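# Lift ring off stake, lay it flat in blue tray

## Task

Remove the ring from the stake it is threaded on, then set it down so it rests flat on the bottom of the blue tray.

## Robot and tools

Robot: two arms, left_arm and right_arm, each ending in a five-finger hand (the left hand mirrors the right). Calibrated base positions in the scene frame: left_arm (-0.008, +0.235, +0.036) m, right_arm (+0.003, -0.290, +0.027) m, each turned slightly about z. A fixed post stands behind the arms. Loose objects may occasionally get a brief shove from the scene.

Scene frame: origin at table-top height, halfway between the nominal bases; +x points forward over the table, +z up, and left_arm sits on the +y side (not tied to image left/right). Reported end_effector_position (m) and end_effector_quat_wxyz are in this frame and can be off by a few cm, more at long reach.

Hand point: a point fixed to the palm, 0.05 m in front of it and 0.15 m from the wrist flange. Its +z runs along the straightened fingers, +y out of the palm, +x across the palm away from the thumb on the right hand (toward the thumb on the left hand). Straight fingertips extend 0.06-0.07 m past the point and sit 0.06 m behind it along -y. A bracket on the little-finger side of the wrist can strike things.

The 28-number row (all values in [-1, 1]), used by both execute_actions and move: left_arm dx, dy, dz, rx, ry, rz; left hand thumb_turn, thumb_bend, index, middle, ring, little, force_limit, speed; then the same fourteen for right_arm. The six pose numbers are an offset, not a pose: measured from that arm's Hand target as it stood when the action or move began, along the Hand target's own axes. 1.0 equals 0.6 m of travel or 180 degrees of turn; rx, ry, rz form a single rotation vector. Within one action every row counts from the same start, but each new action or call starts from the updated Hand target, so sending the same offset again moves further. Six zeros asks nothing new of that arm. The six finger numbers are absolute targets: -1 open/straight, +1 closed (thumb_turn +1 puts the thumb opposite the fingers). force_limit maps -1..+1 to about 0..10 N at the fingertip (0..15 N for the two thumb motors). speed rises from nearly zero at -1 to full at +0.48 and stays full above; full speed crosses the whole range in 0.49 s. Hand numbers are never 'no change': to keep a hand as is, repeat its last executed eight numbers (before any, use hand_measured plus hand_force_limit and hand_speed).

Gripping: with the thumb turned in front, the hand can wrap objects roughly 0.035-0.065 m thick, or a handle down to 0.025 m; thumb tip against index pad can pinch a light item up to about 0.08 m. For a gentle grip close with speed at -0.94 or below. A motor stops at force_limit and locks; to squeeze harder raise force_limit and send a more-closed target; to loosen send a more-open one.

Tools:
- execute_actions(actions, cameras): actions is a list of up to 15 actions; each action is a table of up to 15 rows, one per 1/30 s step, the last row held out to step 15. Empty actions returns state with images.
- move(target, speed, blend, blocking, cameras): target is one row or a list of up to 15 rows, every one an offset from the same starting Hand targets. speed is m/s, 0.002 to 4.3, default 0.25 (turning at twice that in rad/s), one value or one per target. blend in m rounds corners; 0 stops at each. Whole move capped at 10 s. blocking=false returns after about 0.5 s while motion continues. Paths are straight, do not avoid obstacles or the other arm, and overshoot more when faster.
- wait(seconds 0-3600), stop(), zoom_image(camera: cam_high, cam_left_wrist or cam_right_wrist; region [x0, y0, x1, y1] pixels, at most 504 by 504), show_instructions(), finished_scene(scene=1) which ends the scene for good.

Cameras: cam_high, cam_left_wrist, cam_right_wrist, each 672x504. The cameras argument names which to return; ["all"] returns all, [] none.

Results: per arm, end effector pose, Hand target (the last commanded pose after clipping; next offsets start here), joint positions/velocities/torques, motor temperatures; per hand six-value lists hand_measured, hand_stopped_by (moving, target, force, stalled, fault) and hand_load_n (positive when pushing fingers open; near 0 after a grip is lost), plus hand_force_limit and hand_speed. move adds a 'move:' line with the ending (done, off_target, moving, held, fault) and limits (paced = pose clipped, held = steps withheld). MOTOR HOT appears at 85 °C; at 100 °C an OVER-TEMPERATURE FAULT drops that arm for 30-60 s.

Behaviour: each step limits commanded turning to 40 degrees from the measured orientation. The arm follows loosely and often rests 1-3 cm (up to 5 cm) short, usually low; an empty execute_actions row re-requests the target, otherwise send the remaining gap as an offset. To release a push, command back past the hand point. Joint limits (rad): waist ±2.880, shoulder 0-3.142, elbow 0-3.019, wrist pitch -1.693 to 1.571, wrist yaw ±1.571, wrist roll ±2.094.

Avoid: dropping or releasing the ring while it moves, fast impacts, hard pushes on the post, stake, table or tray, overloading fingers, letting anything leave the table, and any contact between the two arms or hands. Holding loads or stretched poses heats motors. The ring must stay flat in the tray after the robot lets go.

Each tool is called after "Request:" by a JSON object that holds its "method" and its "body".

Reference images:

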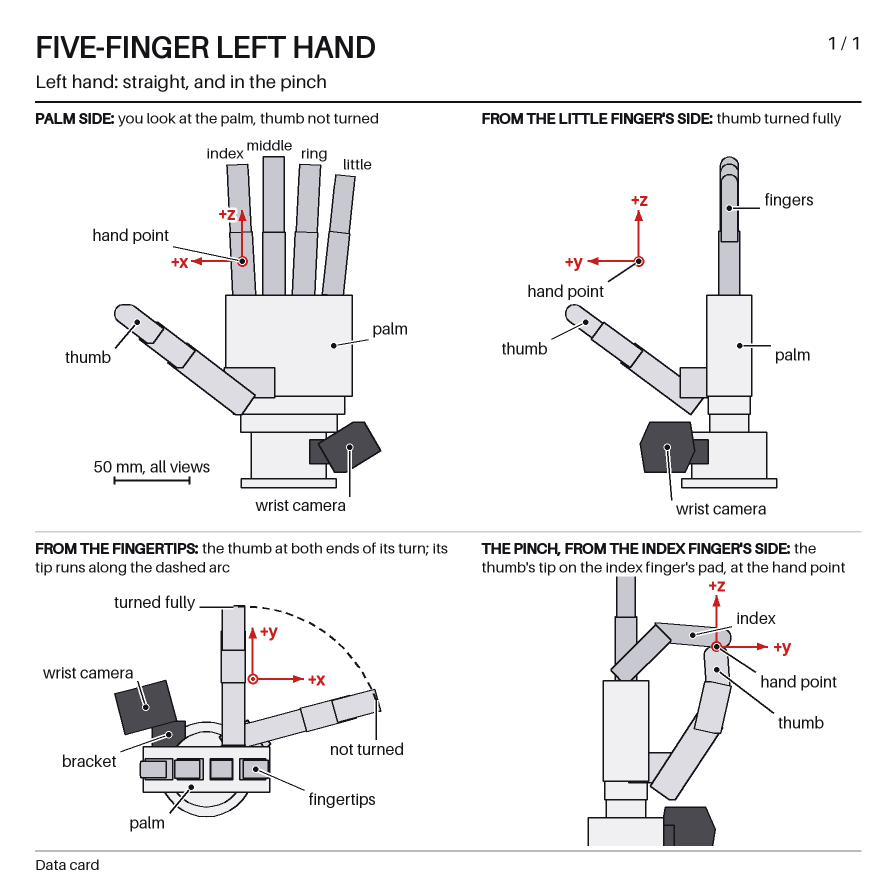

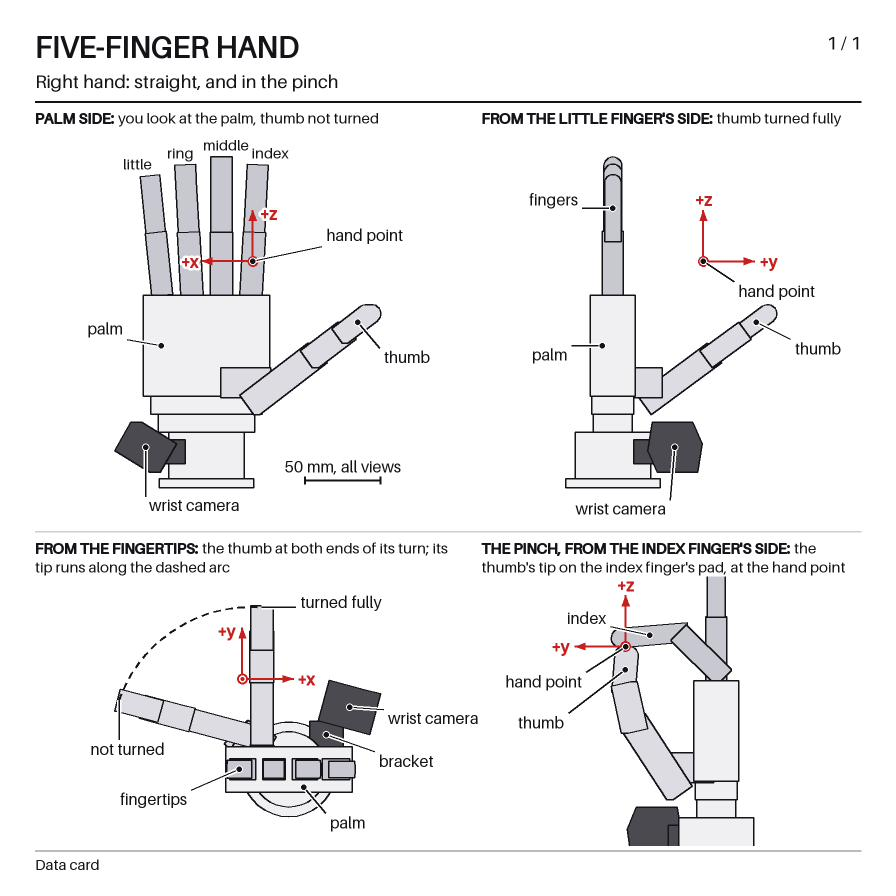

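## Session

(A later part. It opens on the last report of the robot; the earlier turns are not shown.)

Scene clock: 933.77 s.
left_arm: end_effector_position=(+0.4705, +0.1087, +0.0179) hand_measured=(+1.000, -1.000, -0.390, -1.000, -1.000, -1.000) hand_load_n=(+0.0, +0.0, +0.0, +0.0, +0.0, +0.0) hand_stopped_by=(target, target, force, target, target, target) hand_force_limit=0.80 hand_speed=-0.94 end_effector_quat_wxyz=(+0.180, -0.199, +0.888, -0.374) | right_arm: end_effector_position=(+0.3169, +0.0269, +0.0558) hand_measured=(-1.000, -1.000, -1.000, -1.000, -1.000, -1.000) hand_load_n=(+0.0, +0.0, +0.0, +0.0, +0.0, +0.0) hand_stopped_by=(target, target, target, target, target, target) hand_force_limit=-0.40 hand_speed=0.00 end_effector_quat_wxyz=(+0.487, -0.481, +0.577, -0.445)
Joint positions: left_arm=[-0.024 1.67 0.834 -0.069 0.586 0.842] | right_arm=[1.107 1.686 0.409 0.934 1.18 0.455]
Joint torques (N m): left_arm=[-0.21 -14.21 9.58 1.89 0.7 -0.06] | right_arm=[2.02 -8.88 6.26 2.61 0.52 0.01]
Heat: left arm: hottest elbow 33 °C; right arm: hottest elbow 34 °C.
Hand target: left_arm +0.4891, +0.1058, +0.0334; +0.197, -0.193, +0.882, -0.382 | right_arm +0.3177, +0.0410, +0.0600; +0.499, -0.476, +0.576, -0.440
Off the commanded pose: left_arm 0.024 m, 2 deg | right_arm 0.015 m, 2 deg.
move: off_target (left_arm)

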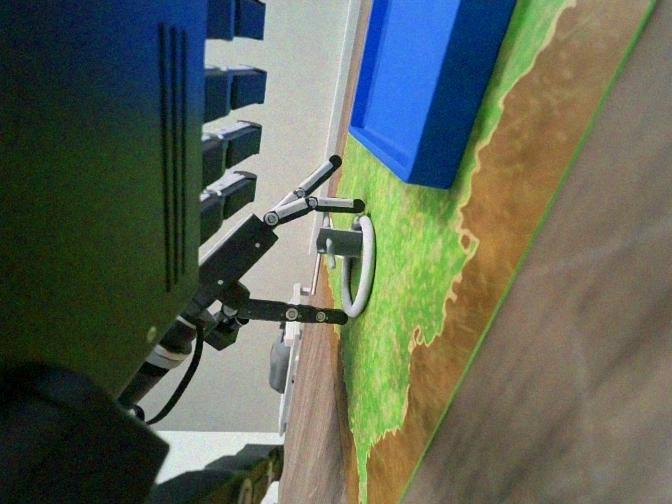

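Request:
{"method": "execute_actions", "body": {"actions": [[[0,0,0,0,0,0,1,-1,-0.50,-1,-1,-1,0.25,-0.8,0,0,0,0,0,0,-1,-1,-1,-1,-1,-1,-0.4,0]]]}}

Request:
{"method": "move", "body": {"target": [0.0325,0.0655,0.0162,-0.008,0,0,1,-1,-0.50,-1,-1,-1,0.25,-0.8,0,0,0,0,0,0,-1,-1,-1,-1,-1,-1,-0.4,0], "speed": 0.03}}

Request:
{"method": "move", "body": {"target": [-0.0198,-0.0489,-0.0119,0,0,0,1,-1,-0.50,-1,-1,-1,0.25,-0.8,0,0,0,0,0,0,-1,-1,-1,-1,-1,-1,-0.4,0], "speed": 0.02, "cameras": ["cam_right_wrist","cam_left_wrist"]}}

Request:
{"method": "zoom_image", "body": {"camera": "cam_right_wrist", "region": [300, 190, 400, 340]}}

Scene clock: 937.67 s.
left_arm: end_effector_position=(+0.4705, +0.1087, +0.0179) hand_measured=(+1.000, -1.000, -0.500, -1.000, -1.000, -1.000) hand_load_n=(+0.0, +0.0, +0.0, +0.0, +0.0, +0.0) hand_stopped_by=(target, target, target, target, target, target) hand_force_limit=0.25 hand_speed=-0.80 end_effector_quat_wxyz=(+0.180, -0.199, +0.888, -0.374) | right_arm: end_effector_position=(+0.3169, +0.0269, +0.0558) hand_measured=(-1.000, -1.000, -1.000, -1.000, -1.000, -1.000) hand_load_n=(+0.0, +0.0, +0.0, +0.0, +0.0, -0.5) hand_stopped_by=(target, target, target, target, target, target) hand_force_limit=-0.40 hand_speed=0.00 end_effector_quat_wxyz=(+0.487, -0.481, +0.577, -0.445)
Joint positions: left_arm=[-0.024 1.67 0.834 -0.069 0.586 0.842] | right_arm=[1.107 1.686 0.409 0.934 1.18 0.455]
Joint torques (N m): left_arm=[-0.15 -14.15 9.55 1.89 0.68 -0.06] | right_arm=[2.08 -8.76 6.09 2.39 0.51 0]
Heat: left arm: hottest shoulder 32 °C; right arm: hottest elbow 34 °C.
Hand target: left_arm +0.4891, +0.1058, +0.0334; +0.197, -0.193, +0.882, -0.382 | right_arm +0.3177, +0.0410, +0.0600; +0.499, -0.476, +0.576, -0.440
Off the commanded pose: left_arm 0.024 m, 2 deg | right_arm 0.015 m, 2 deg.

Scene clock: 939.77 s.
left_arm: end_effector_position=(+0.4777, +0.1111, +0.0118) hand_measured=(+1.000, -1.000, -0.500, -1.000, -1.000, -1.000) hand_load_n=(-0.5, +0.0, +0.0, +0.0, +0.0, -0.5) hand_stopped_by=(target, target, target, target, target, target) hand_force_limit=0.25 hand_speed=-0.80 end_effector_quat_wxyz=(+0.206, -0.191, +0.882, -0.377) | right_arm: end_effector_position=(+0.3169, +0.0269, +0.0558) hand_measured=(-1.000, -1.000, -1.000, -1.000, -1.000, -1.000) hand_load_n=(+0.0, +0.0, +0.0, +0.5, +0.0, +0.0) hand_stopped_by=(target, target, target, target, target, target) hand_force_limit=-0.40 hand_speed=0.00 end_effector_quat_wxyz=(+0.487, -0.481, +0.577, -0.445)
Joint positions: left_arm=[-0.021 1.684 0.809 0.024 0.577 0.844] | right_arm=[1.107 1.686 0.409 0.934 1.18 0.455]
Joint torques (N m): left_arm=[0.03 -10.93 5.67 2.04 0.5 0.11] | right_arm=[3.49 -8.76 6.17 2.59 0.57 0.04]
Heat: left arm: hottest shoulder 32 °C; right arm: hottest elbow 34 °C.
Hand target: left_arm +0.4698, +0.1152, -0.0062; +0.194, -0.196, +0.887, -0.371 | right_arm +0.3177, +0.0410, +0.0600; +0.499, -0.476, +0.576, -0.440
Off the commanded pose: left_arm 0.020 m, 2 deg | right_arm 0.015 m, 2 deg.
move: off_target (left_arm)

Scene clock: 941.73 s.
left_arm: end_effector_position=(+0.4707, +0.1134, +0.0110) hand_measured=(+1.000, -1.000, -0.500, -1.000, -1.000, -1.000) hand_load_n=(+0.0, +0.0, +0.5, +0.0, +0.0, -0.5) hand_stopped_by=(target, target, target, target, target, target) hand_force_limit=0.25 hand_speed=-0.80 end_effector_quat_wxyz=(+0.188, -0.201, +0.889, -0.367) | right_arm: end_effector_position=(+0.3169, +0.0269, +0.0558) hand_measured=(-1.000, -1.000, -1.000, -1.000, -1.000, -1.000) hand_load_n=(-0.5, +0.0, +0.0, +0.0, +0.0, +0.0) hand_stopped_by=(target, target, target, target, target, target) hand_force_limit=-0.40 hand_speed=0.00 end_effector_quat_wxyz=(+0.487, -0.481, +0.577, -0.445)
Joint positions: left_arm=[-0.021 1.678 0.821 -0.041 0.567 0.844] | right_arm=[1.107 1.686 0.409 0.934 1.18 0.455]
Joint torques (N m): left_arm=[-1.2 -13.92 9.16 1.21 0.45 -0.06] | right_arm=[2.32 -9.35 6.11 2.41 0.49 -0.02]
Heat: left arm: hottest shoulder 32 °C; right arm: hottest elbow 34 °C.
Hand target: left_arm +0.4825, +0.1063, +0.0225; +0.195, -0.196, +0.887, -0.371 | right_arm +0.3177, +0.0410, +0.0600; +0.499, -0.476, +0.576, -0.440
Off the commanded pose: left_arm 0.018 m, 1 deg | right_arm 0.015 m, 2 deg.
move: off_target (left_arm)
Images, in order (width x height): cam_left_wrist 672x504, cam_right_wrist 672x504.

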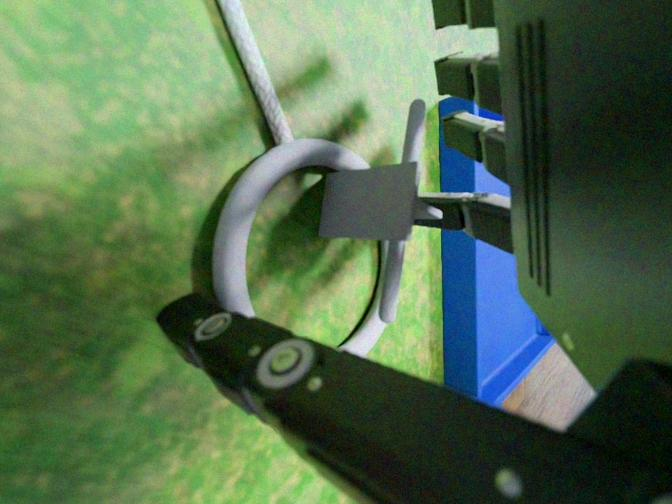

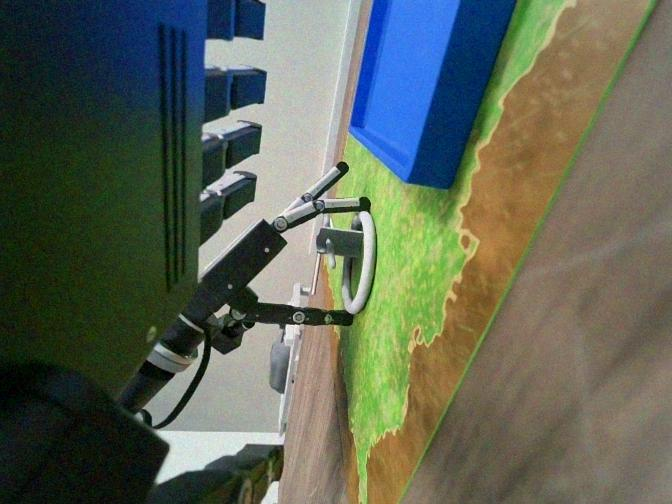

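Scaled by 3.360 from the camera's image (finer frame: 960x720).

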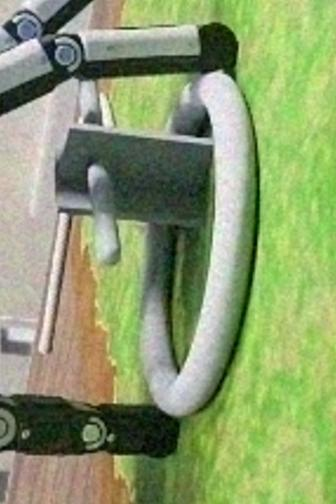

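Request:
{"method": "execute_actions", "body": {"actions": [[[-0.0020,-0.0024,-0.0006,0,0,0,1,-1,-0.42,-1,-1,-1,0.0,-0.94,0,0,0,0,0,0,-1,-1,-1,-1,-1,-1,-0.4,0]]]}}

Request:
{"method": "execute_actions", "body": {"actions": [[[0,0,0,0,0,0,1,-1,-0.35,-1,-1,-1,0.8,-0.94,0,0,0,0,0,0,-1,-1,-1,-1,-1,-1,-0.4,0]]]}}

Request:
{"method": "execute_actions", "body": {"actions": [[[-0.0020,-0.0026,-0.0010,0,0,0,1,-1,-0.35,-1,-1,-1,0.8,-0.94,0,0,0,0,0,0,-1,-1,-1,-1,-1,-1,-0.4,0]]]}}

Request:
{"method": "execute_actions", "body": {"actions": [[[-0.0020,-0.0026,-0.0010,0,0,0,1,-1,-0.35,-1,-1,-1,0.8,-0.94,0,0,0,0,0,0,-1,-1,-1,-1,-1,-1,-0.4,0]]], "cameras": ["cam_right_wrist"]}}

Request:
{"method": "zoom_image", "body": {"camera": "cam_right_wrist", "region": [300, 190, 400, 340]}}

Scene clock: 943.20 s.
left_arm: end_effector_position=(+0.4713, +0.1123, +0.0121) hand_measured=(+1.000, -1.000, -0.420, -1.000, -1.000, -1.000) hand_load_n=(-0.5, +0.0, +1.5, +0.0, +0.0, +0.0) hand_stopped_by=(target, target, target, target, target, target) hand_force_limit=0.00 hand_speed=-0.94 end_effector_quat_wxyz=(+0.187, -0.200, +0.889, -0.367) | right_arm: end_effector_position=(+0.3169, +0.0269, +0.0558) hand_measured=(-1.000, -1.000, -1.000, -1.000, -1.000, -1.000) hand_load_n=(+0.0, +0.0, +0.0, +0.0, +0.0, +0.0) hand_stopped_by=(target, target, target, target, target, target) hand_force_limit=-0.40 hand_speed=0.00 end_effector_quat_wxyz=(+0.487, -0.481, +0.577, -0.445)
Joint positions: left_arm=[-0.024 1.678 0.825 -0.047 0.567 0.844] | right_arm=[1.107 1.686 0.409 0.934 1.18 0.455]
Joint torques (N m): left_arm=[-0.97 -13.98 9.25 1.14 0.46 -0.07] | right_arm=[2.67 -9.35 5.94 2.55 0.5 0.02]
Heat: left arm: hottest shoulder 32 °C; right arm: hottest elbow 34 °C.
Hand target: left_arm +0.4836, +0.1061, +0.0240; +0.195, -0.196, +0.887, -0.371 | right_arm +0.3177, +0.0410, +0.0600; +0.499, -0.476, +0.576, -0.440
Off the commanded pose: left_arm 0.018 m, 1 deg | right_arm 0.015 m, 2 deg.

Scene clock: 943.90 s.
left_arm: end_effector_position=(+0.4713, +0.1123, +0.0121) hand_measured=(+1.000, -1.000, -0.390, -1.000, -1.000, -1.000) hand_load_n=(-0.5, +0.5, +9.0, +0.0, +0.0, +0.0) hand_stopped_by=(target, target, force, target, target, target) hand_force_limit=0.80 hand_speed=-0.94 end_effector_quat_wxyz=(+0.187, -0.200, +0.889, -0.367) | right_arm: end_effector_position=(+0.3169, +0.0269, +0.0558) hand_measured=(-1.000, -1.000, -1.000, -1.000, -1.000, -1.000) hand_load_n=(+0.0, +0.0, +0.0, +0.0, +0.0, +0.0) hand_stopped_by=(target, target, target, target, target, target) hand_force_limit=-0.40 hand_speed=0.00 end_effector_quat_wxyz=(+0.487, -0.481, +0.577, -0.445)
Joint positions: left_arm=[-0.024 1.678 0.825 -0.047 0.567 0.844] | right_arm=[1.107 1.686 0.409 0.934 1.18 0.455]
Joint torques (N m): left_arm=[-0.79 -14.04 9.29 1.18 0.46 -0.07] | right_arm=[3.19 -9.17 6.09 2.76 0.52 0.02]
Heat: left arm: hottest shoulder 32 °C; right arm: hottest elbow 34 °C.
Hand target: left_arm +0.4836, +0.1061, +0.0240; +0.195, -0.196, +0.887, -0.371 | right_arm +0.3177, +0.0410, +0.0600; +0.499, -0.476, +0.576, -0.440
Off the commanded pose: left_arm 0.018 m, 1 deg | right_arm 0.015 m, 2 deg.

Scene clock: 944.60 s.
left_arm: end_effector_position=(+0.4709, +0.1124, +0.0122) hand_measured=(+1.000, -1.000, -0.390, -1.000, -1.000, -1.000) hand_load_n=(-0.5, +0.5, +9.0, +0.0, +0.0, +0.0) hand_stopped_by=(target, target, force, target, target, target) hand_force_limit=0.80 hand_speed=-0.94 end_effector_quat_wxyz=(+0.186, -0.201, +0.889, -0.366) | right_arm: end_effector_position=(+0.3169, +0.0269, +0.0558) hand_measured=(-1.000, -1.000, -1.000, -1.000, -1.000, -1.000) hand_load_n=(-0.5, +0.0, -0.5, +0.0, -0.5, +0.0) hand_stopped_by=(target, target, target, target, target, target) hand_force_limit=-0.40 hand_speed=0.00 end_effector_quat_wxyz=(+0.487, -0.481, +0.577, -0.445)
Joint positions: left_arm=[-0.024 1.678 0.827 -0.053 0.566 0.844] | right_arm=[1.107 1.686 0.409 0.934 1.18 0.455]
Joint torques (N m): left_arm=[-0.79 -14.27 9.43 1.14 0.48 -0.06] | right_arm=[2.37 -9 6.09 2.63 0.53 0.03]
Heat: left arm: hottest elbow 33 °C; right arm: hottest elbow 34 °C.
Hand target: left_arm +0.4845, +0.1061, +0.0257; +0.194, -0.196, +0.887, -0.371 | right_arm +0.3177, +0.0410, +0.0600; +0.499, -0.476, +0.576, -0.440
Off the commanded pose: left_arm 0.020 m, 1 deg | right_arm 0.015 m, 2 deg.

Scene clock: 945.30 s.
left_arm: end_effector_position=(+0.4707, +0.1124, +0.0125) hand_measured=(+1.000, -1.000, -0.390, -1.000, -1.000, -1.000) hand_load_n=(-0.5, +0.5, +9.5, +0.0, -0.5, +0.0) hand_stopped_by=(target, target, force, target, target, target) hand_force_limit=0.80 hand_speed=-0.94 end_effector_quat_wxyz=(+0.184, -0.202, +0.890, -0.366) | right_arm: end_effector_position=(+0.3169, +0.0269, +0.0558) hand_measured=(-1.000, -1.000, -1.000, -1.000, -1.000, -1.000) hand_load_n=(+0.0, +0.0, +0.0, +0.0, +0.0, +0.0) hand_stopped_by=(target, target, target, target, target, target) hand_force_limit=-0.40 hand_speed=0.00 end_effector_quat_wxyz=(+0.487, -0.481, +0.577, -0.445)
Joint positions: left_arm=[-0.024 1.678 0.83 -0.06 0.566 0.844] | right_arm=[1.107 1.686 0.409 0.934 1.18 0.455]
Joint torques (N m): left_arm=[-0.91 -14.56 9.57 1.21 0.5 -0.07] | right_arm=[2.96 -8.82 6.15 2.71 0.44 0.05]
Heat: left arm: hottest elbow 33 °C; right arm: hottest elbow 34 °C.
Hand target: left_arm +0.4856, +0.1060, +0.0275; +0.194, -0.196, +0.887, -0.371 | right_arm +0.3177, +0.0410, +0.0600; +0.499, -0.476, +0.576, -0.440
Off the commanded pose: left_arm 0.022 m, 2 deg | right_arm 0.015 m, 2 deg.

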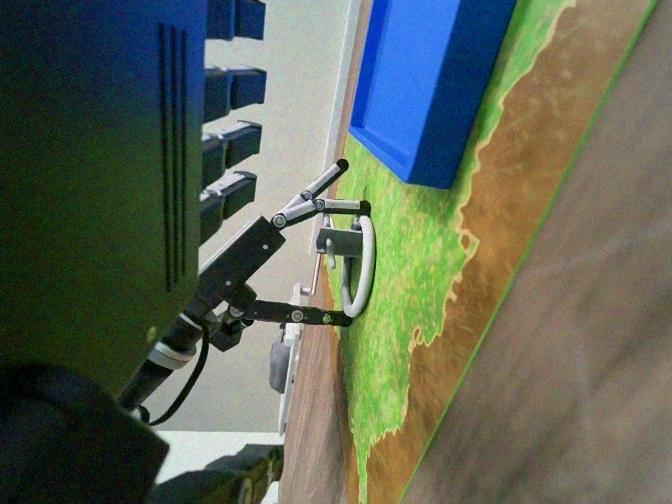

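Scaled by 3.360 from the camera's image (finer frame: 960x720).

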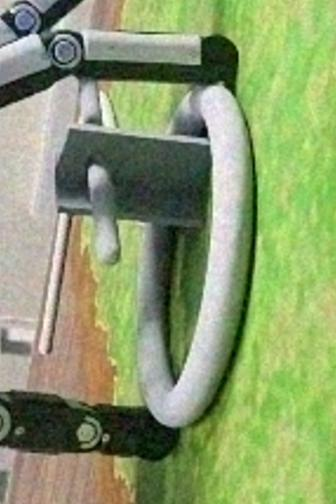

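Request:
{"method": "move", "body": {"target": [-0.0020,-0.0026,-0.0010,0,0,0,1,-1,-0.35,-1,-1,-1,0.8,-0.94,0,0,0,0,0,0,-1,-1,-1,-1,-1,-1,-0.4,0], "speed": 0.01, "cameras": ["cam_right_wrist"]}}

Request:
{"method": "zoom_image", "body": {"camera": "cam_right_wrist", "region": [300, 190, 400, 340]}}

Scene clock: 948.33 s.
left_arm: end_effector_position=(+0.4709, +0.1126, +0.0129) hand_measured=(+1.000, -1.000, -0.390, -1.000, -1.000, -1.000) hand_load_n=(-1.0, +0.5, +9.5, +0.0, +0.0, +0.0) hand_stopped_by=(target, target, force, target, target, target) hand_force_limit=0.80 hand_speed=-0.94 end_effector_quat_wxyz=(+0.183, -0.203, +0.890, -0.365) | right_arm: end_effector_position=(+0.3169, +0.0269, +0.0558) hand_measured=(-1.000, -1.000, -1.000, -1.000, -1.000, -1.000) hand_load_n=(-0.5, +0.0, +0.0, +0.0, +0.0, +0.0) hand_stopped_by=(target, target, target, target, target, target) hand_force_limit=-0.40 hand_speed=0.00 end_effector_quat_wxyz=(+0.487, -0.481, +0.577, -0.445)
Joint positions: left_arm=[-0.024 1.678 0.833 -0.066 0.565 0.844] | right_arm=[1.107 1.686 0.409 0.934 1.18 0.455]
Joint torques (N m): left_arm=[-0.73 -14.56 9.69 1.21 0.53 -0.05] | right_arm=[3.31 -8.47 6.05 2.51 0.49 0]
Heat: left arm: hottest elbow 33 °C; right arm: hottest elbow 34 °C.
Hand target: left_arm +0.4867, +0.1059, +0.0294; +0.195, -0.196, +0.887, -0.371 | right_arm +0.3177, +0.0410, +0.0600; +0.499, -0.476, +0.576, -0.440
Off the commanded pose: left_arm 0.024 m, 2 deg | right_arm 0.015 m, 2 deg.
move: off_target (left_arm)

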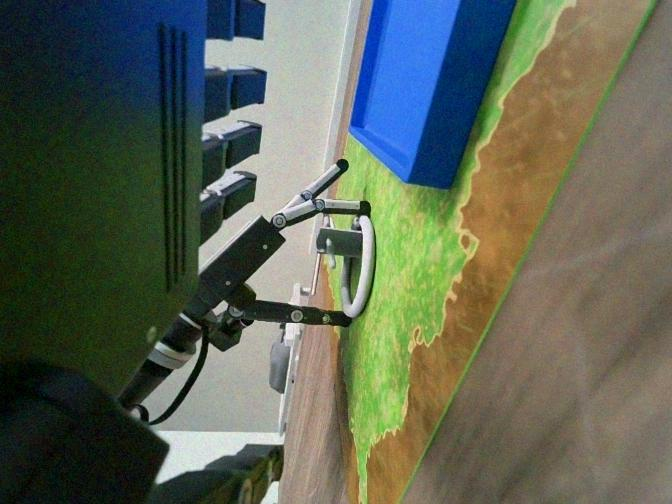

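Scaled by 3.360 from the camera's image (finer frame: 960x720).

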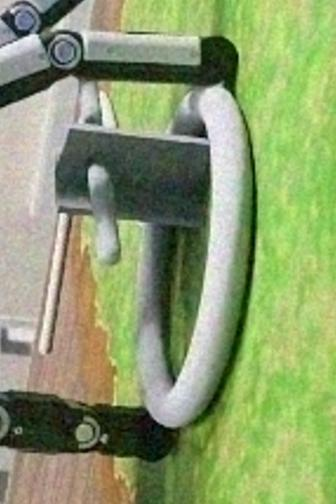

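Request:
{"method": "move", "body": {"target": [-0.0020,-0.0026,-0.0010,0,0,0,1,-1,-0.35,-1,-1,-1,0.8,-0.94,0,0,0,0,0,0,-1,-1,-1,-1,-1,-1,-0.4,0], "speed": 0.01, "cameras": ["cam_right_wrist"]}}

Request:
{"method": "zoom_image", "body": {"camera": "cam_right_wrist", "region": [300, 190, 400, 340]}}

Scene clock: 949.23 s.
left_arm: end_effector_position=(+0.4710, +0.1127, +0.0132) hand_measured=(+1.000, -1.000, -0.390, -1.000, -1.000, -1.000) hand_load_n=(-0.5, +0.5, +9.5, +0.0, +0.0, +0.0) hand_stopped_by=(target, target, force, target, target, target) hand_force_limit=0.80 hand_speed=-0.94 end_effector_quat_wxyz=(+0.181, -0.203, +0.891, -0.364) | right_arm: end_effector_position=(+0.3169, +0.0269, +0.0558) hand_measured=(-1.000, -1.000, -1.000, -1.000, -1.000, -1.000) hand_load_n=(+0.0, +0.0, +0.0, -0.5, -0.5, +0.0) hand_stopped_by=(target, target, target, target, target, target) hand_force_limit=-0.40 hand_speed=0.00 end_effector_quat_wxyz=(+0.487, -0.481, +0.577, -0.445)
Joint positions: left_arm=[-0.024 1.678 0.836 -0.072 0.564 0.844] | right_arm=[1.107 1.686 0.409 0.934 1.18 0.455]
Joint torques (N m): left_arm=[-0.79 -14.86 9.77 1.22 0.56 -0.06] | right_arm=[2.67 -9.23 5.96 2.59 0.53 0.09]
Heat: left arm: hottest elbow 33 °C; right arm: hottest elbow 34 °C.
Hand target: left_arm +0.4877, +0.1059, +0.0311; +0.195, -0.196, +0.887, -0.371 | right_arm +0.3177, +0.0410, +0.0600; +0.499, -0.476, +0.576, -0.440
Off the commanded pose: left_arm 0.026 m, 2 deg | right_arm 0.015 m, 2 deg.
move: off_target (left_arm)

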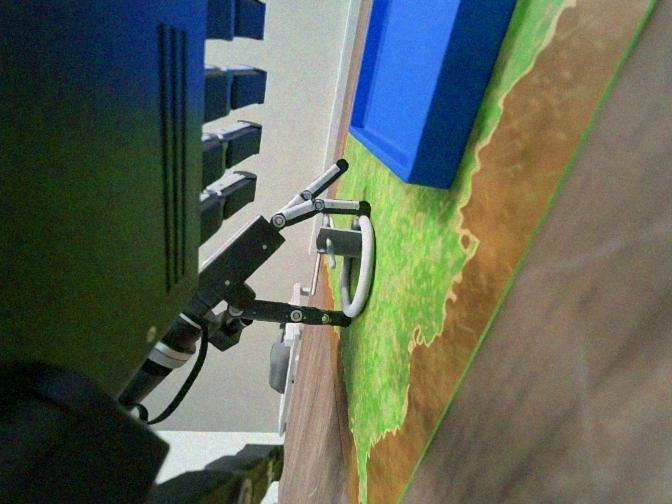

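Scaled by 3.360 from the camera's image (finer frame: 960x720).

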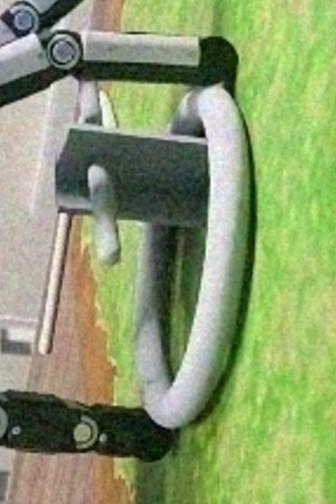

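Request:
{"method": "move", "body": {"target": [-0.0040,-0.0052,-0.0020,0,0,0,1,-1,-0.35,-1,-1,-1,0.8,-0.94,0,0,0,0,0,0,-1,-1,-1,-1,-1,-1,-0.4,0], "speed": 0.01, "cameras": ["cam_right_wrist"]}}

Request:
{"method": "zoom_image", "body": {"camera": "cam_right_wrist", "region": [300, 190, 400, 340]}}

Scene clock: 950.37 s.
left_arm: end_effector_position=(+0.4711, +0.1127, +0.0147) hand_measured=(+1.000, -1.000, -0.390, -1.000, -1.000, -1.000) hand_load_n=(-0.5, +0.5, +9.5, -0.5, +0.0, +0.0) hand_stopped_by=(target, target, force, target, target, target) hand_force_limit=0.80 hand_speed=-0.94 end_effector_quat_wxyz=(+0.179, -0.205, +0.891, -0.363) | right_arm: end_effector_position=(+0.3169, +0.0269, +0.0558) hand_measured=(-1.000, -1.000, -1.000, -1.000, -1.000, -1.000) hand_load_n=(+0.0, +0.0, +0.0, +0.0, +0.0, +0.0) hand_stopped_by=(target, target, target, target, target, target) hand_force_limit=-0.40 hand_speed=0.00 end_effector_quat_wxyz=(+0.487, -0.481, +0.577, -0.445)
Joint positions: left_arm=[-0.024 1.676 0.842 -0.086 0.564 0.844] | right_arm=[1.107 1.686 0.409 0.934 1.18 0.455]
Joint torques (N m): left_arm=[-0.85 -14.86 10.03 1.28 0.6 -0.06] | right_arm=[2.61 -8.88 6.12 2.62 0.46 0.03]
Heat: left arm: hottest elbow 33 °C; right arm: hottest elbow 34 °C.
Hand target: left_arm +0.4898, +0.1057, +0.0345; +0.194, -0.196, +0.887, -0.371 | right_arm +0.3177, +0.0410, +0.0600; +0.499, -0.476, +0.576, -0.440
Off the commanded pose: left_arm 0.028 m, 2 deg | right_arm 0.015 m, 2 deg.
move: off_target (left_arm)

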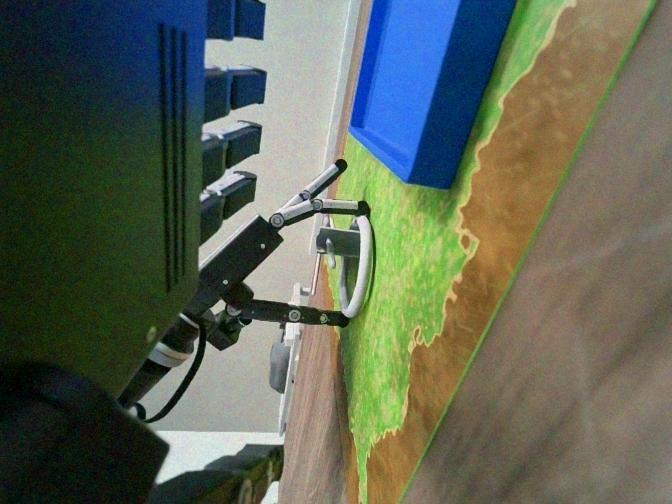

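Scaled by 3.360 from the camera's image (finer frame: 960x720).

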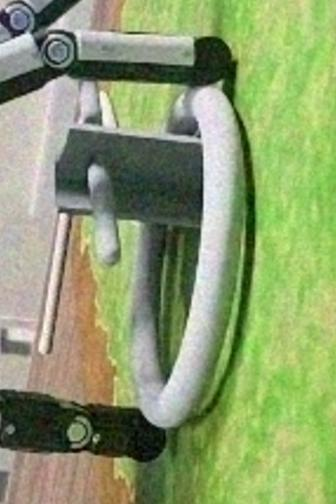

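Request:
{"method": "move", "body": {"target": [-0.0020,-0.0026,-0.0010,0,0,0,1,-1,-0.35,-1,-1,-1,0.8,-0.94,0,0,0,0,0,0,-1,-1,-1,-1,-1,-1,-0.4,0], "speed": 0.01, "cameras": ["cam_right_wrist"]}}

Request:
{"method": "zoom_image", "body": {"camera": "cam_right_wrist", "region": [300, 190, 400, 340]}}

Scene clock: 954.80 s.
left_arm: end_effector_position=(+0.4719, +0.1128, +0.0162) hand_measured=(+1.000, -1.000, -0.390, -1.000, -1.000, -1.000) hand_load_n=(-0.5, +0.5, +9.0, +0.0, -0.5, +0.0) hand_stopped_by=(target, target, force, target, target, target) hand_force_limit=0.80 hand_speed=-0.94 end_effector_quat_wxyz=(+0.179, -0.205, +0.891, -0.363) | right_arm: end_effector_position=(+0.3169, +0.0269, +0.0558) hand_measured=(-1.000, -1.000, -1.000, -1.000, -1.000, -1.000) hand_load_n=(-0.5, +0.0, +0.0, +0.0, -0.5, -0.5) hand_stopped_by=(target, target, target, target, target, target) hand_force_limit=-0.40 hand_speed=0.00 end_effector_quat_wxyz=(+0.487, -0.481, +0.577, -0.445)
Joint positions: left_arm=[-0.024 1.674 0.846 -0.093 0.564 0.844] | right_arm=[1.107 1.686 0.409 0.934 1.18 0.455]
Joint torques (N m): left_arm=[-0.91 -14.92 10.13 1.25 0.62 -0.07] | right_arm=[2.61 -9.17 6.13 2.7 0.52 0]
Heat: left arm: hottest elbow 33 °C; right arm: hottest elbow 34 °C.
Hand target: left_arm +0.4909, +0.1057, +0.0364; +0.195, -0.196, +0.887, -0.371 | right_arm +0.3177, +0.0410, +0.0600; +0.499, -0.476, +0.576, -0.440
Off the commanded pose: left_arm 0.029 m, 2 deg | right_arm 0.015 m, 2 deg.
move: off_target (left_arm)

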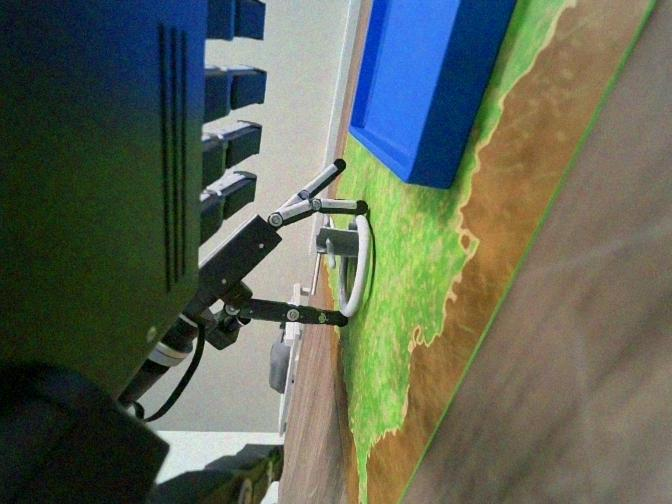

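Scaled by 3.360 from the camera's image (finer frame: 960x720).

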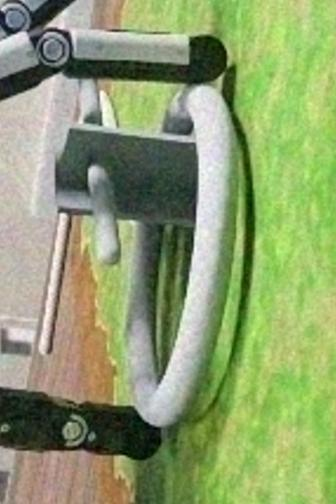

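Request:
{"method": "move", "body": {"target": [-0.0020,-0.0026,-0.0010,0,0,0,1,-1,-0.35,-1,-1,-1,0.8,-0.94,0,0,0,0,0,0,-1,-1,-1,-1,-1,-1,-0.4,0], "speed": 0.01, "cameras": ["cam_right_wrist","cam_high"]}}

Request:
{"method": "zoom_image", "body": {"camera": "cam_right_wrist", "region": [300, 190, 400, 340]}}

Scene clock: 955.97 s.
left_arm: end_effector_position=(+0.4731, +0.1127, +0.0180) hand_measured=(+1.000, -1.000, -0.390, -1.000, -1.000, -1.000) hand_load_n=(-0.5, +1.0, +9.0, +0.0, -0.5, +0.0) hand_stopped_by=(target, target, force, target, target, target) hand_force_limit=0.80 hand_speed=-0.94 end_effector_quat_wxyz=(+0.179, -0.205, +0.891, -0.363) | right_arm: end_effector_position=(+0.3169, +0.0269, +0.0558) hand_measured=(-1.000, -1.000, -1.000, -1.000, -1.000, -1.000) hand_load_n=(-0.5, +0.0, +0.0, +0.0, -0.5, +0.0) hand_stopped_by=(target, target, target, target, target, target) hand_force_limit=-0.40 hand_speed=0.00 end_effector_quat_wxyz=(+0.487, -0.481, +0.577, -0.445)
Joint positions: left_arm=[-0.024 1.673 0.85 -0.098 0.564 0.844] | right_arm=[1.107 1.686 0.409 0.934 1.18 0.455]
Joint torques (N m): left_arm=[-0.79 -14.92 10.19 1.24 0.6 -0.06] | right_arm=[2.84 -8.35 5.96 2.51 0.5 0.02]
Heat: left arm: hottest elbow 33 °C; right arm: hottest elbow 34 °C.
Hand target: left_arm +0.4919, +0.1056, +0.0381; +0.195, -0.196, +0.887, -0.371 | right_arm +0.3177, +0.0410, +0.0600; +0.499, -0.476, +0.576, -0.440
Off the commanded pose: left_arm 0.028 m, 2 deg | right_arm 0.015 m, 2 deg.
move: off_target (left_arm)
Images, in order (width x height): cam_high 672x504, cam_right_wrist 672x504.

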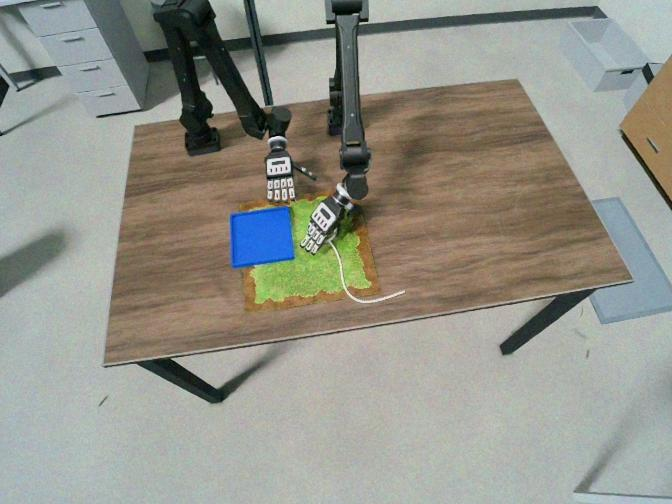

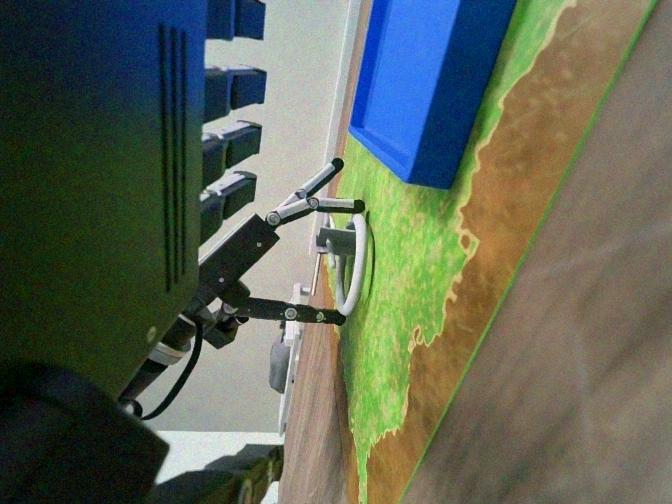

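Scaled by 3.360 from the camera's image (finer frame: 960x720).

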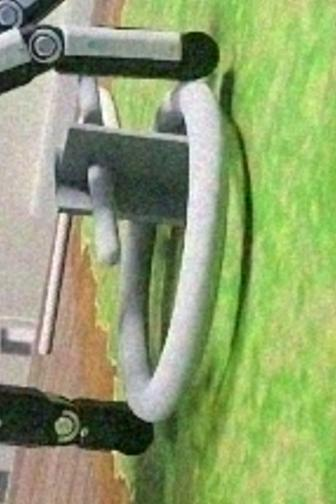

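Request:
{"method": "move", "body": {"target": [-0.0030,-0.0050,-0.0024,0,0,0,1,-1,-0.35,-1,-1,-1,0.8,-0.94,0,0,0,0,0,0,-1,-1,-1,-1,-1,-1,-0.4,0], "speed": 0.01, "cameras": ["cam_right_wrist"]}}

Request:
{"method": "zoom_image", "body": {"camera": "cam_right_wrist", "region": [300, 190, 400, 340]}}

Scene clock: 957.23 s.
left_arm: end_effector_position=(+0.4749, +0.1125, +0.0217) hand_measured=(+1.000, -1.000, -0.390, -1.000, -1.000, -1.000) hand_load_n=(-0.5, +0.5, +9.0, +0.0, +0.0, +0.0) hand_stopped_by=(target, target, force, target, target, target) hand_force_limit=0.80 hand_speed=-0.94 end_effector_quat_wxyz=(+0.179, -0.205, +0.891, -0.363) | right_arm: end_effector_position=(+0.3169, +0.0269, +0.0558) hand_measured=(-1.000, -1.000, -1.000, -1.000, -1.000, -1.000) hand_load_n=(+0.0, +0.0, +0.0, +0.0, +0.0, +0.0) hand_stopped_by=(target, target, target, target, target, target) hand_force_limit=-0.40 hand_speed=0.00 end_effector_quat_wxyz=(+0.487, -0.481, +0.577, -0.445)
Joint positions: left_arm=[-0.024 1.668 0.858 -0.109 0.564 0.844] | right_arm=[1.107 1.686 0.409 0.934 1.18 0.455]
Joint torques (N m): left_arm=[-0.79 -14.8 10.25 1.29 0.6 -0.06] | right_arm=[2.78 -9.23 5.97 2.56 0.52 -0.02]
Heat: left arm: hottest elbow 33 °C; right arm: hottest elbow 34 °C.
Hand target: left_arm +0.4934, +0.1054, +0.0417; +0.195, -0.196, +0.887, -0.371 | right_arm +0.3177, +0.0410, +0.0600; +0.499, -0.476, +0.576, -0.440
Off the commanded pose: left_arm 0.028 m, 2 deg | right_arm 0.015 m, 2 deg.
move: off_target (left_arm)

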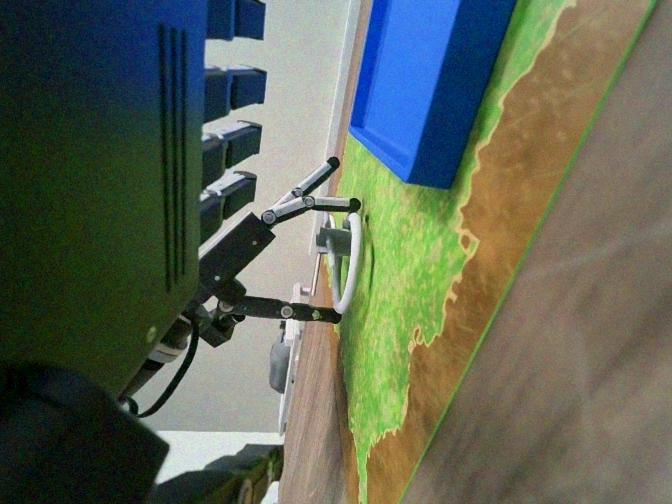

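Scaled by 3.360 from the camera's image (finer frame: 960x720).

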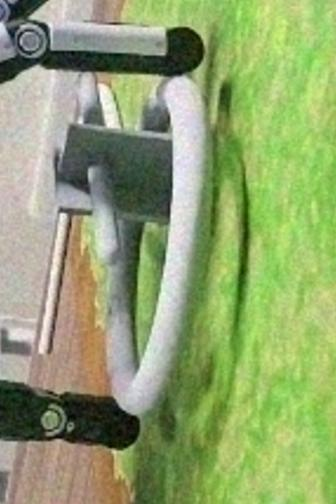

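Request:
{"method": "move", "body": {"target": [-0.0020,-0.0049,-0.0033,0,0,0,1,-1,-0.35,-1,-1,-1,0.8,-0.94,0,0,0,0,0,0,-1,-1,-1,-1,-1,-1,-0.4,0], "speed": 0.01, "cameras": ["cam_right_wrist"]}}

Request:
{"method": "zoom_image", "body": {"camera": "cam_right_wrist", "region": [300, 190, 400, 340]}}

Scene clock: 960.43 s.
left_arm: end_effector_position=(+0.4753, +0.1125, +0.0249) hand_measured=(+1.000, -1.000, -0.390, -1.000, -1.000, -1.000) hand_load_n=(-0.5, +1.0, +9.0, +0.0, +0.0, +0.0) hand_stopped_by=(target, target, force, target, target, target) hand_force_limit=0.80 hand_speed=-0.94 end_effector_quat_wxyz=(+0.179, -0.205, +0.891, -0.363) | right_arm: end_effector_position=(+0.3169, +0.0269, +0.0558) hand_measured=(-1.000, -1.000, -1.000, -1.000, -1.000, -1.000) hand_load_n=(+0.0, +0.0, +0.0, +0.0, +0.0, +0.0) hand_stopped_by=(target, target, target, target, target, target) hand_force_limit=-0.40 hand_speed=0.00 end_effector_quat_wxyz=(+0.487, -0.481, +0.577, -0.445)
Joint positions: left_arm=[-0.024 1.662 0.862 -0.121 0.564 0.844] | right_arm=[1.107 1.686 0.409 0.934 1.18 0.455]
Joint torques (N m): left_arm=[-1.03 -14.74 10.3 1.29 0.59 -0.05] | right_arm=[3.02 -9.35 6.2 2.8 0.52 0.04]
Heat: left arm: hottest elbow 33 °C; right arm: hottest elbow 34 °C.
Hand target: left_arm +0.4940, +0.1052, +0.0454; +0.195, -0.196, +0.887, -0.371 | right_arm +0.3177, +0.0410, +0.0600; +0.499, -0.476, +0.576, -0.440
Off the commanded pose: left_arm 0.029 m, 2 deg | right_arm 0.015 m, 2 deg.
move: off_target (left_arm)

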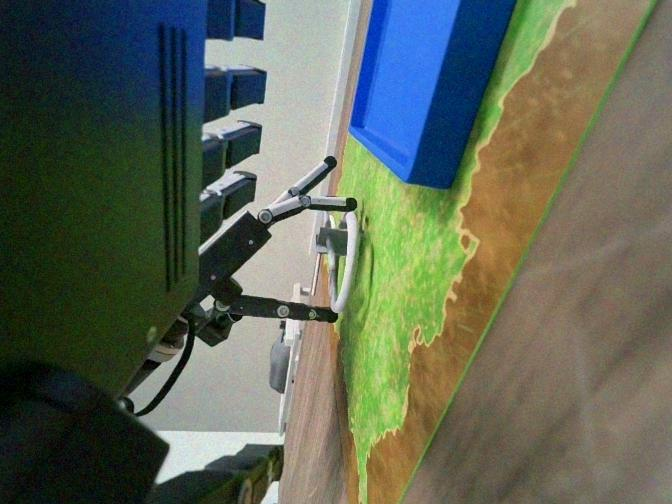

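Scaled by 3.360 from the camera's image (finer frame: 960x720).

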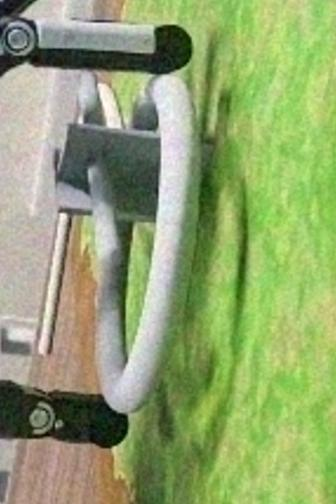

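Request:
{"method": "zoom_image", "body": {"camera": "cam_right_wrist", "region": [315, 205, 365, 265]}}

Request:
{"method": "move", "body": {"target": [-0.0015,-0.0049,-0.0038,0,0,0,1,-1,-0.35,-1,-1,-1,0.8,-0.94,0,0,0,0,0,0,-1,-1,-1,-1,-1,-1,-0.4,0], "speed": 0.01, "cameras": ["cam_right_wrist"]}}

Request:
{"method": "zoom_image", "body": {"camera": "cam_right_wrist", "region": [300, 190, 400, 340]}}

Scaled by 8.400 from the camera's image (finer frame: 960x720).

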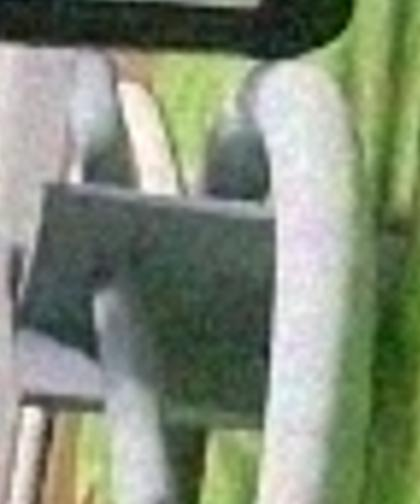

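Scene clock: 961.53 s.
left_arm: end_effector_position=(+0.4739, +0.1126, +0.0274) hand_measured=(+1.000, -1.000, -0.390, -1.000, -1.000, -1.000) hand_load_n=(-0.5, +0.5, +9.5, +0.0, +0.0, +0.0) hand_stopped_by=(target, target, force, target, target, target) hand_force_limit=0.80 hand_speed=-0.94 end_effector_quat_wxyz=(+0.177, -0.205, +0.892, -0.362) | right_arm: end_effector_position=(+0.3169, +0.0269, +0.0558) hand_measured=(-1.000, -1.000, -1.000, -1.000, -1.000, -1.000) hand_load_n=(-0.5, +0.0, +0.0, -0.5, +0.0, +0.0) hand_stopped_by=(target, target, target, target, target, target) hand_force_limit=-0.40 hand_speed=0.00 end_effector_quat_wxyz=(+0.487, -0.481, +0.577, -0.445)
Joint positions: left_arm=[-0.024 1.655 0.862 -0.132 0.564 0.844] | right_arm=[1.107 1.686 0.409 0.934 1.18 0.455]
Joint torques (N m): left_arm=[-0.62 -15.03 10.65 1.22 0.61 -0.06] | right_arm=[2.84 -9.11 6.02 2.65 0.5 0.01]
Heat: left arm: hottest elbow 33 °C; right arm: hottest elbow 34 °C.
Hand target: left_arm +0.4943, +0.1051, +0.0492; +0.195, -0.196, +0.887, -0.371 | right_arm +0.3177, +0.0410, +0.0600; +0.499, -0.476, +0.576, -0.440
Off the commanded pose: left_arm 0.031 m, 3 deg | right_arm 0.015 m, 2 deg.
move: off_target (left_arm)

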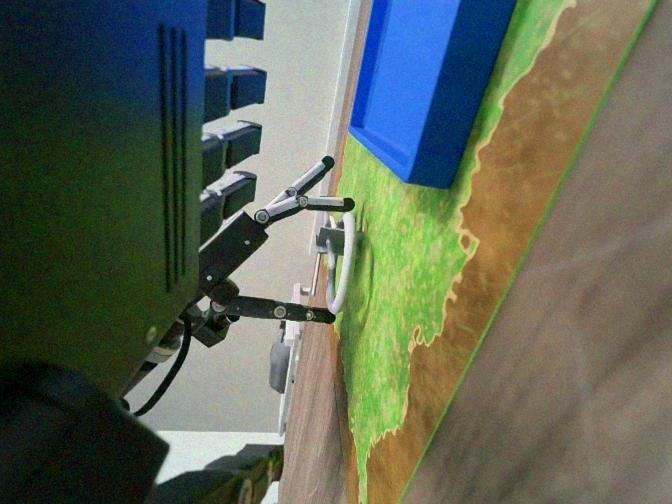

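Scaled by 3.360 from the camera's image (finer frame: 960x720).

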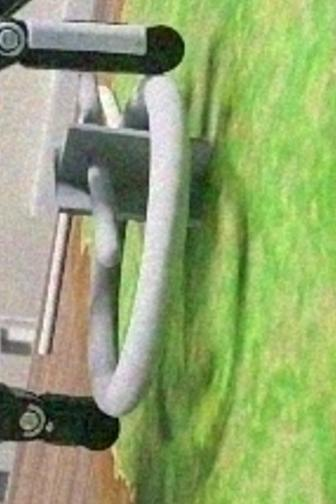

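Request:
{"method": "move", "body": {"target": [-0.0028,-0.0049,-0.0023,0,0,0,1,-1,-0.35,-1,-1,-1,0.8,-0.94,0,0,0,0,0,0,-1,-1,-1,-1,-1,-1,-0.4,0], "speed": 0.01, "cameras": ["cam_right_wrist"]}}

Request:
{"method": "zoom_image", "body": {"camera": "cam_right_wrist", "region": [300, 190, 400, 340]}}

Request:
{"method": "zoom_image", "body": {"camera": "cam_right_wrist", "region": [315, 205, 365, 265]}}

Scene clock: 962.60 s.
left_arm: end_effector_position=(+0.4769, +0.1123, +0.0316) hand_measured=(+1.000, -1.000, -0.390, -1.000, -1.000, -1.000) hand_load_n=(-0.5, +0.5, +9.0, +0.0, +0.0, +0.0) hand_stopped_by=(target, target, force, target, target, target) hand_force_limit=0.80 hand_speed=-0.94 end_effector_quat_wxyz=(+0.179, -0.205, +0.891, -0.363) | right_arm: end_effector_position=(+0.3169, +0.0269, +0.0558) hand_measured=(-1.000, -1.000, -1.000, -1.000, -1.000, -1.000) hand_load_n=(+0.0, +0.0, +0.0, +0.0, +0.0, +0.0) hand_stopped_by=(target, target, target, target, target, target) hand_force_limit=-0.40 hand_speed=0.00 end_effector_quat_wxyz=(+0.487, -0.481, +0.577, -0.445)
Joint positions: left_arm=[-0.024 1.651 0.872 -0.142 0.564 0.844] | right_arm=[1.107 1.686 0.409 0.934 1.18 0.455]
Joint torques (N m): left_arm=[-0.97 -14.8 10.41 1.28 0.59 -0.06] | right_arm=[2.49 -8.94 6.24 2.65 0.54 0.03]
Heat: left arm: hottest elbow 33 °C; right arm: hottest elbow 34 °C.
Hand target: left_arm +0.4955, +0.1048, +0.0526; +0.195, -0.196, +0.887, -0.371 | right_arm +0.3177, +0.0410, +0.0600; +0.499, -0.476, +0.576, -0.440
Off the commanded pose: left_arm 0.029 m, 2 deg | right_arm 0.015 m, 2 deg.
move: off_target (left_arm)

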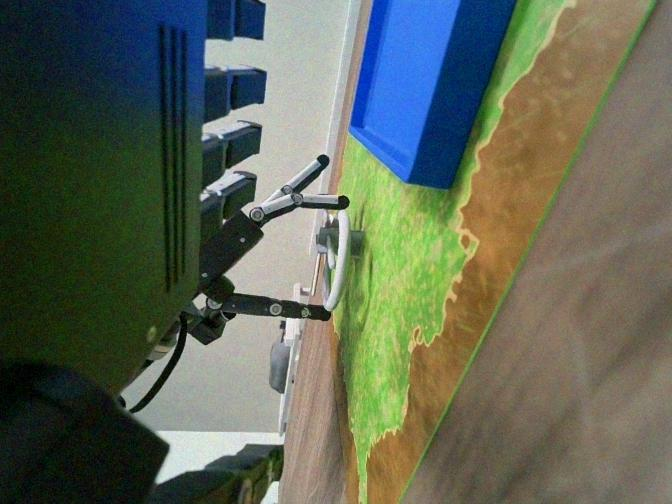

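Scaled by 3.360 from the camera's image (finer frame: 960x720).

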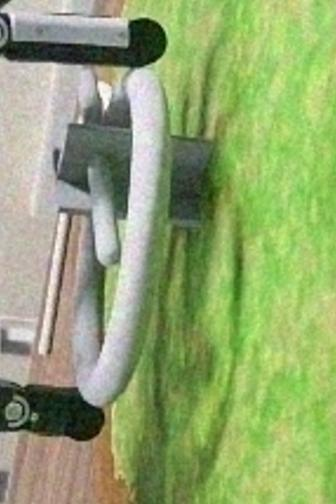

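Scaled by 8.400 from the camera's image (finer frame: 960x720).

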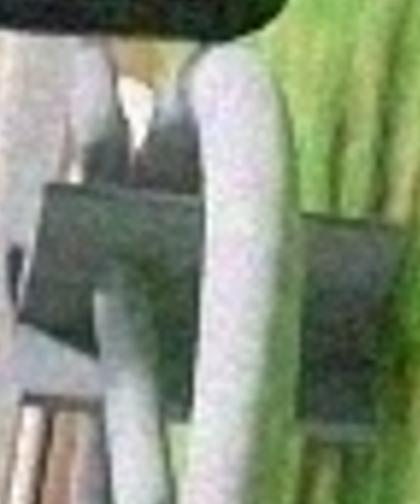

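Request:
{"method": "move", "body": {"target": [-0.0015,-0.0037,-0.0025,0,0,0,1,-1,-0.35,-1,-1,-1,0.8,-0.94,0,0,0,0,0,0,-1,-1,-1,-1,-1,-1,-0.4,0], "speed": 0.01, "cameras": ["cam_right_wrist"]}}

Request:
{"method": "zoom_image", "body": {"camera": "cam_right_wrist", "region": [300, 190, 400, 340]}}

Request:
{"method": "zoom_image", "body": {"camera": "cam_right_wrist", "region": [315, 205, 365, 265]}}

Scene clock: 963.73 s.
left_arm: end_effector_position=(+0.4755, +0.1125, +0.0327) hand_measured=(+1.000, -1.000, -0.390, -1.000, -1.000, -1.000) hand_load_n=(-0.5, +0.5, +9.0, +0.0, +0.0, +0.0) hand_stopped_by=(target, target, force, target, target, target) hand_force_limit=0.80 hand_speed=-0.94 end_effector_quat_wxyz=(+0.177, -0.206, +0.892, -0.362) | right_arm: end_effector_position=(+0.3169, +0.0269, +0.0558) hand_measured=(-1.000, -1.000, -1.000, -1.000, -1.000, -1.000) hand_load_n=(+0.0, +0.0, +0.0, +0.0, +0.0, +0.0) hand_stopped_by=(target, target, target, target, target, target) hand_force_limit=-0.40 hand_speed=0.00 end_effector_quat_wxyz=(+0.487, -0.481, +0.577, -0.445)
Joint positions: left_arm=[-0.024 1.647 0.872 -0.15 0.563 0.844] | right_arm=[1.107 1.686 0.409 0.934 1.18 0.455]
Joint torques (N m): left_arm=[-1.03 -14.97 10.84 1.33 0.63 -0.07] | right_arm=[2.37 -8.64 6.12 2.62 0.48 0.07]
Heat: left arm: hottest elbow 33 °C; right arm: hottest elbow 34 °C.
Hand target: left_arm +0.4959, +0.1047, +0.0553; +0.194, -0.196, +0.887, -0.371 | right_arm +0.3177, +0.0410, +0.0600; +0.499, -0.476, +0.576, -0.440
Off the commanded pose: left_arm 0.032 m, 3 deg | right_arm 0.015 m, 2 deg.
move: off_target (left_arm)

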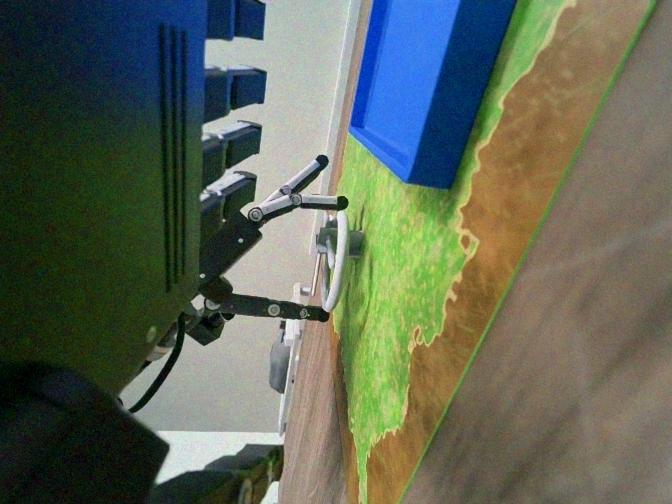

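Scaled by 3.360 from the camera's image (finer frame: 960x720).

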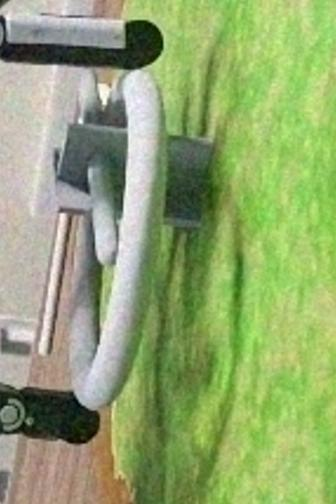

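Scaled by 8.400 from the camera's image (finer frame: 960x720).

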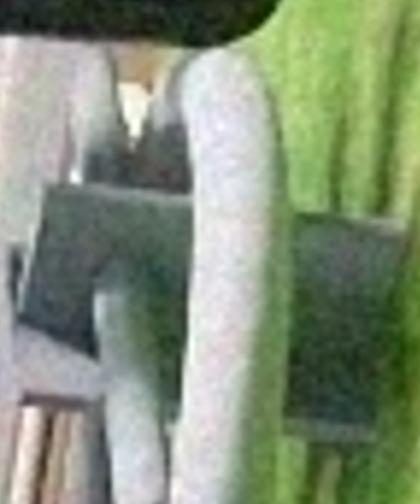

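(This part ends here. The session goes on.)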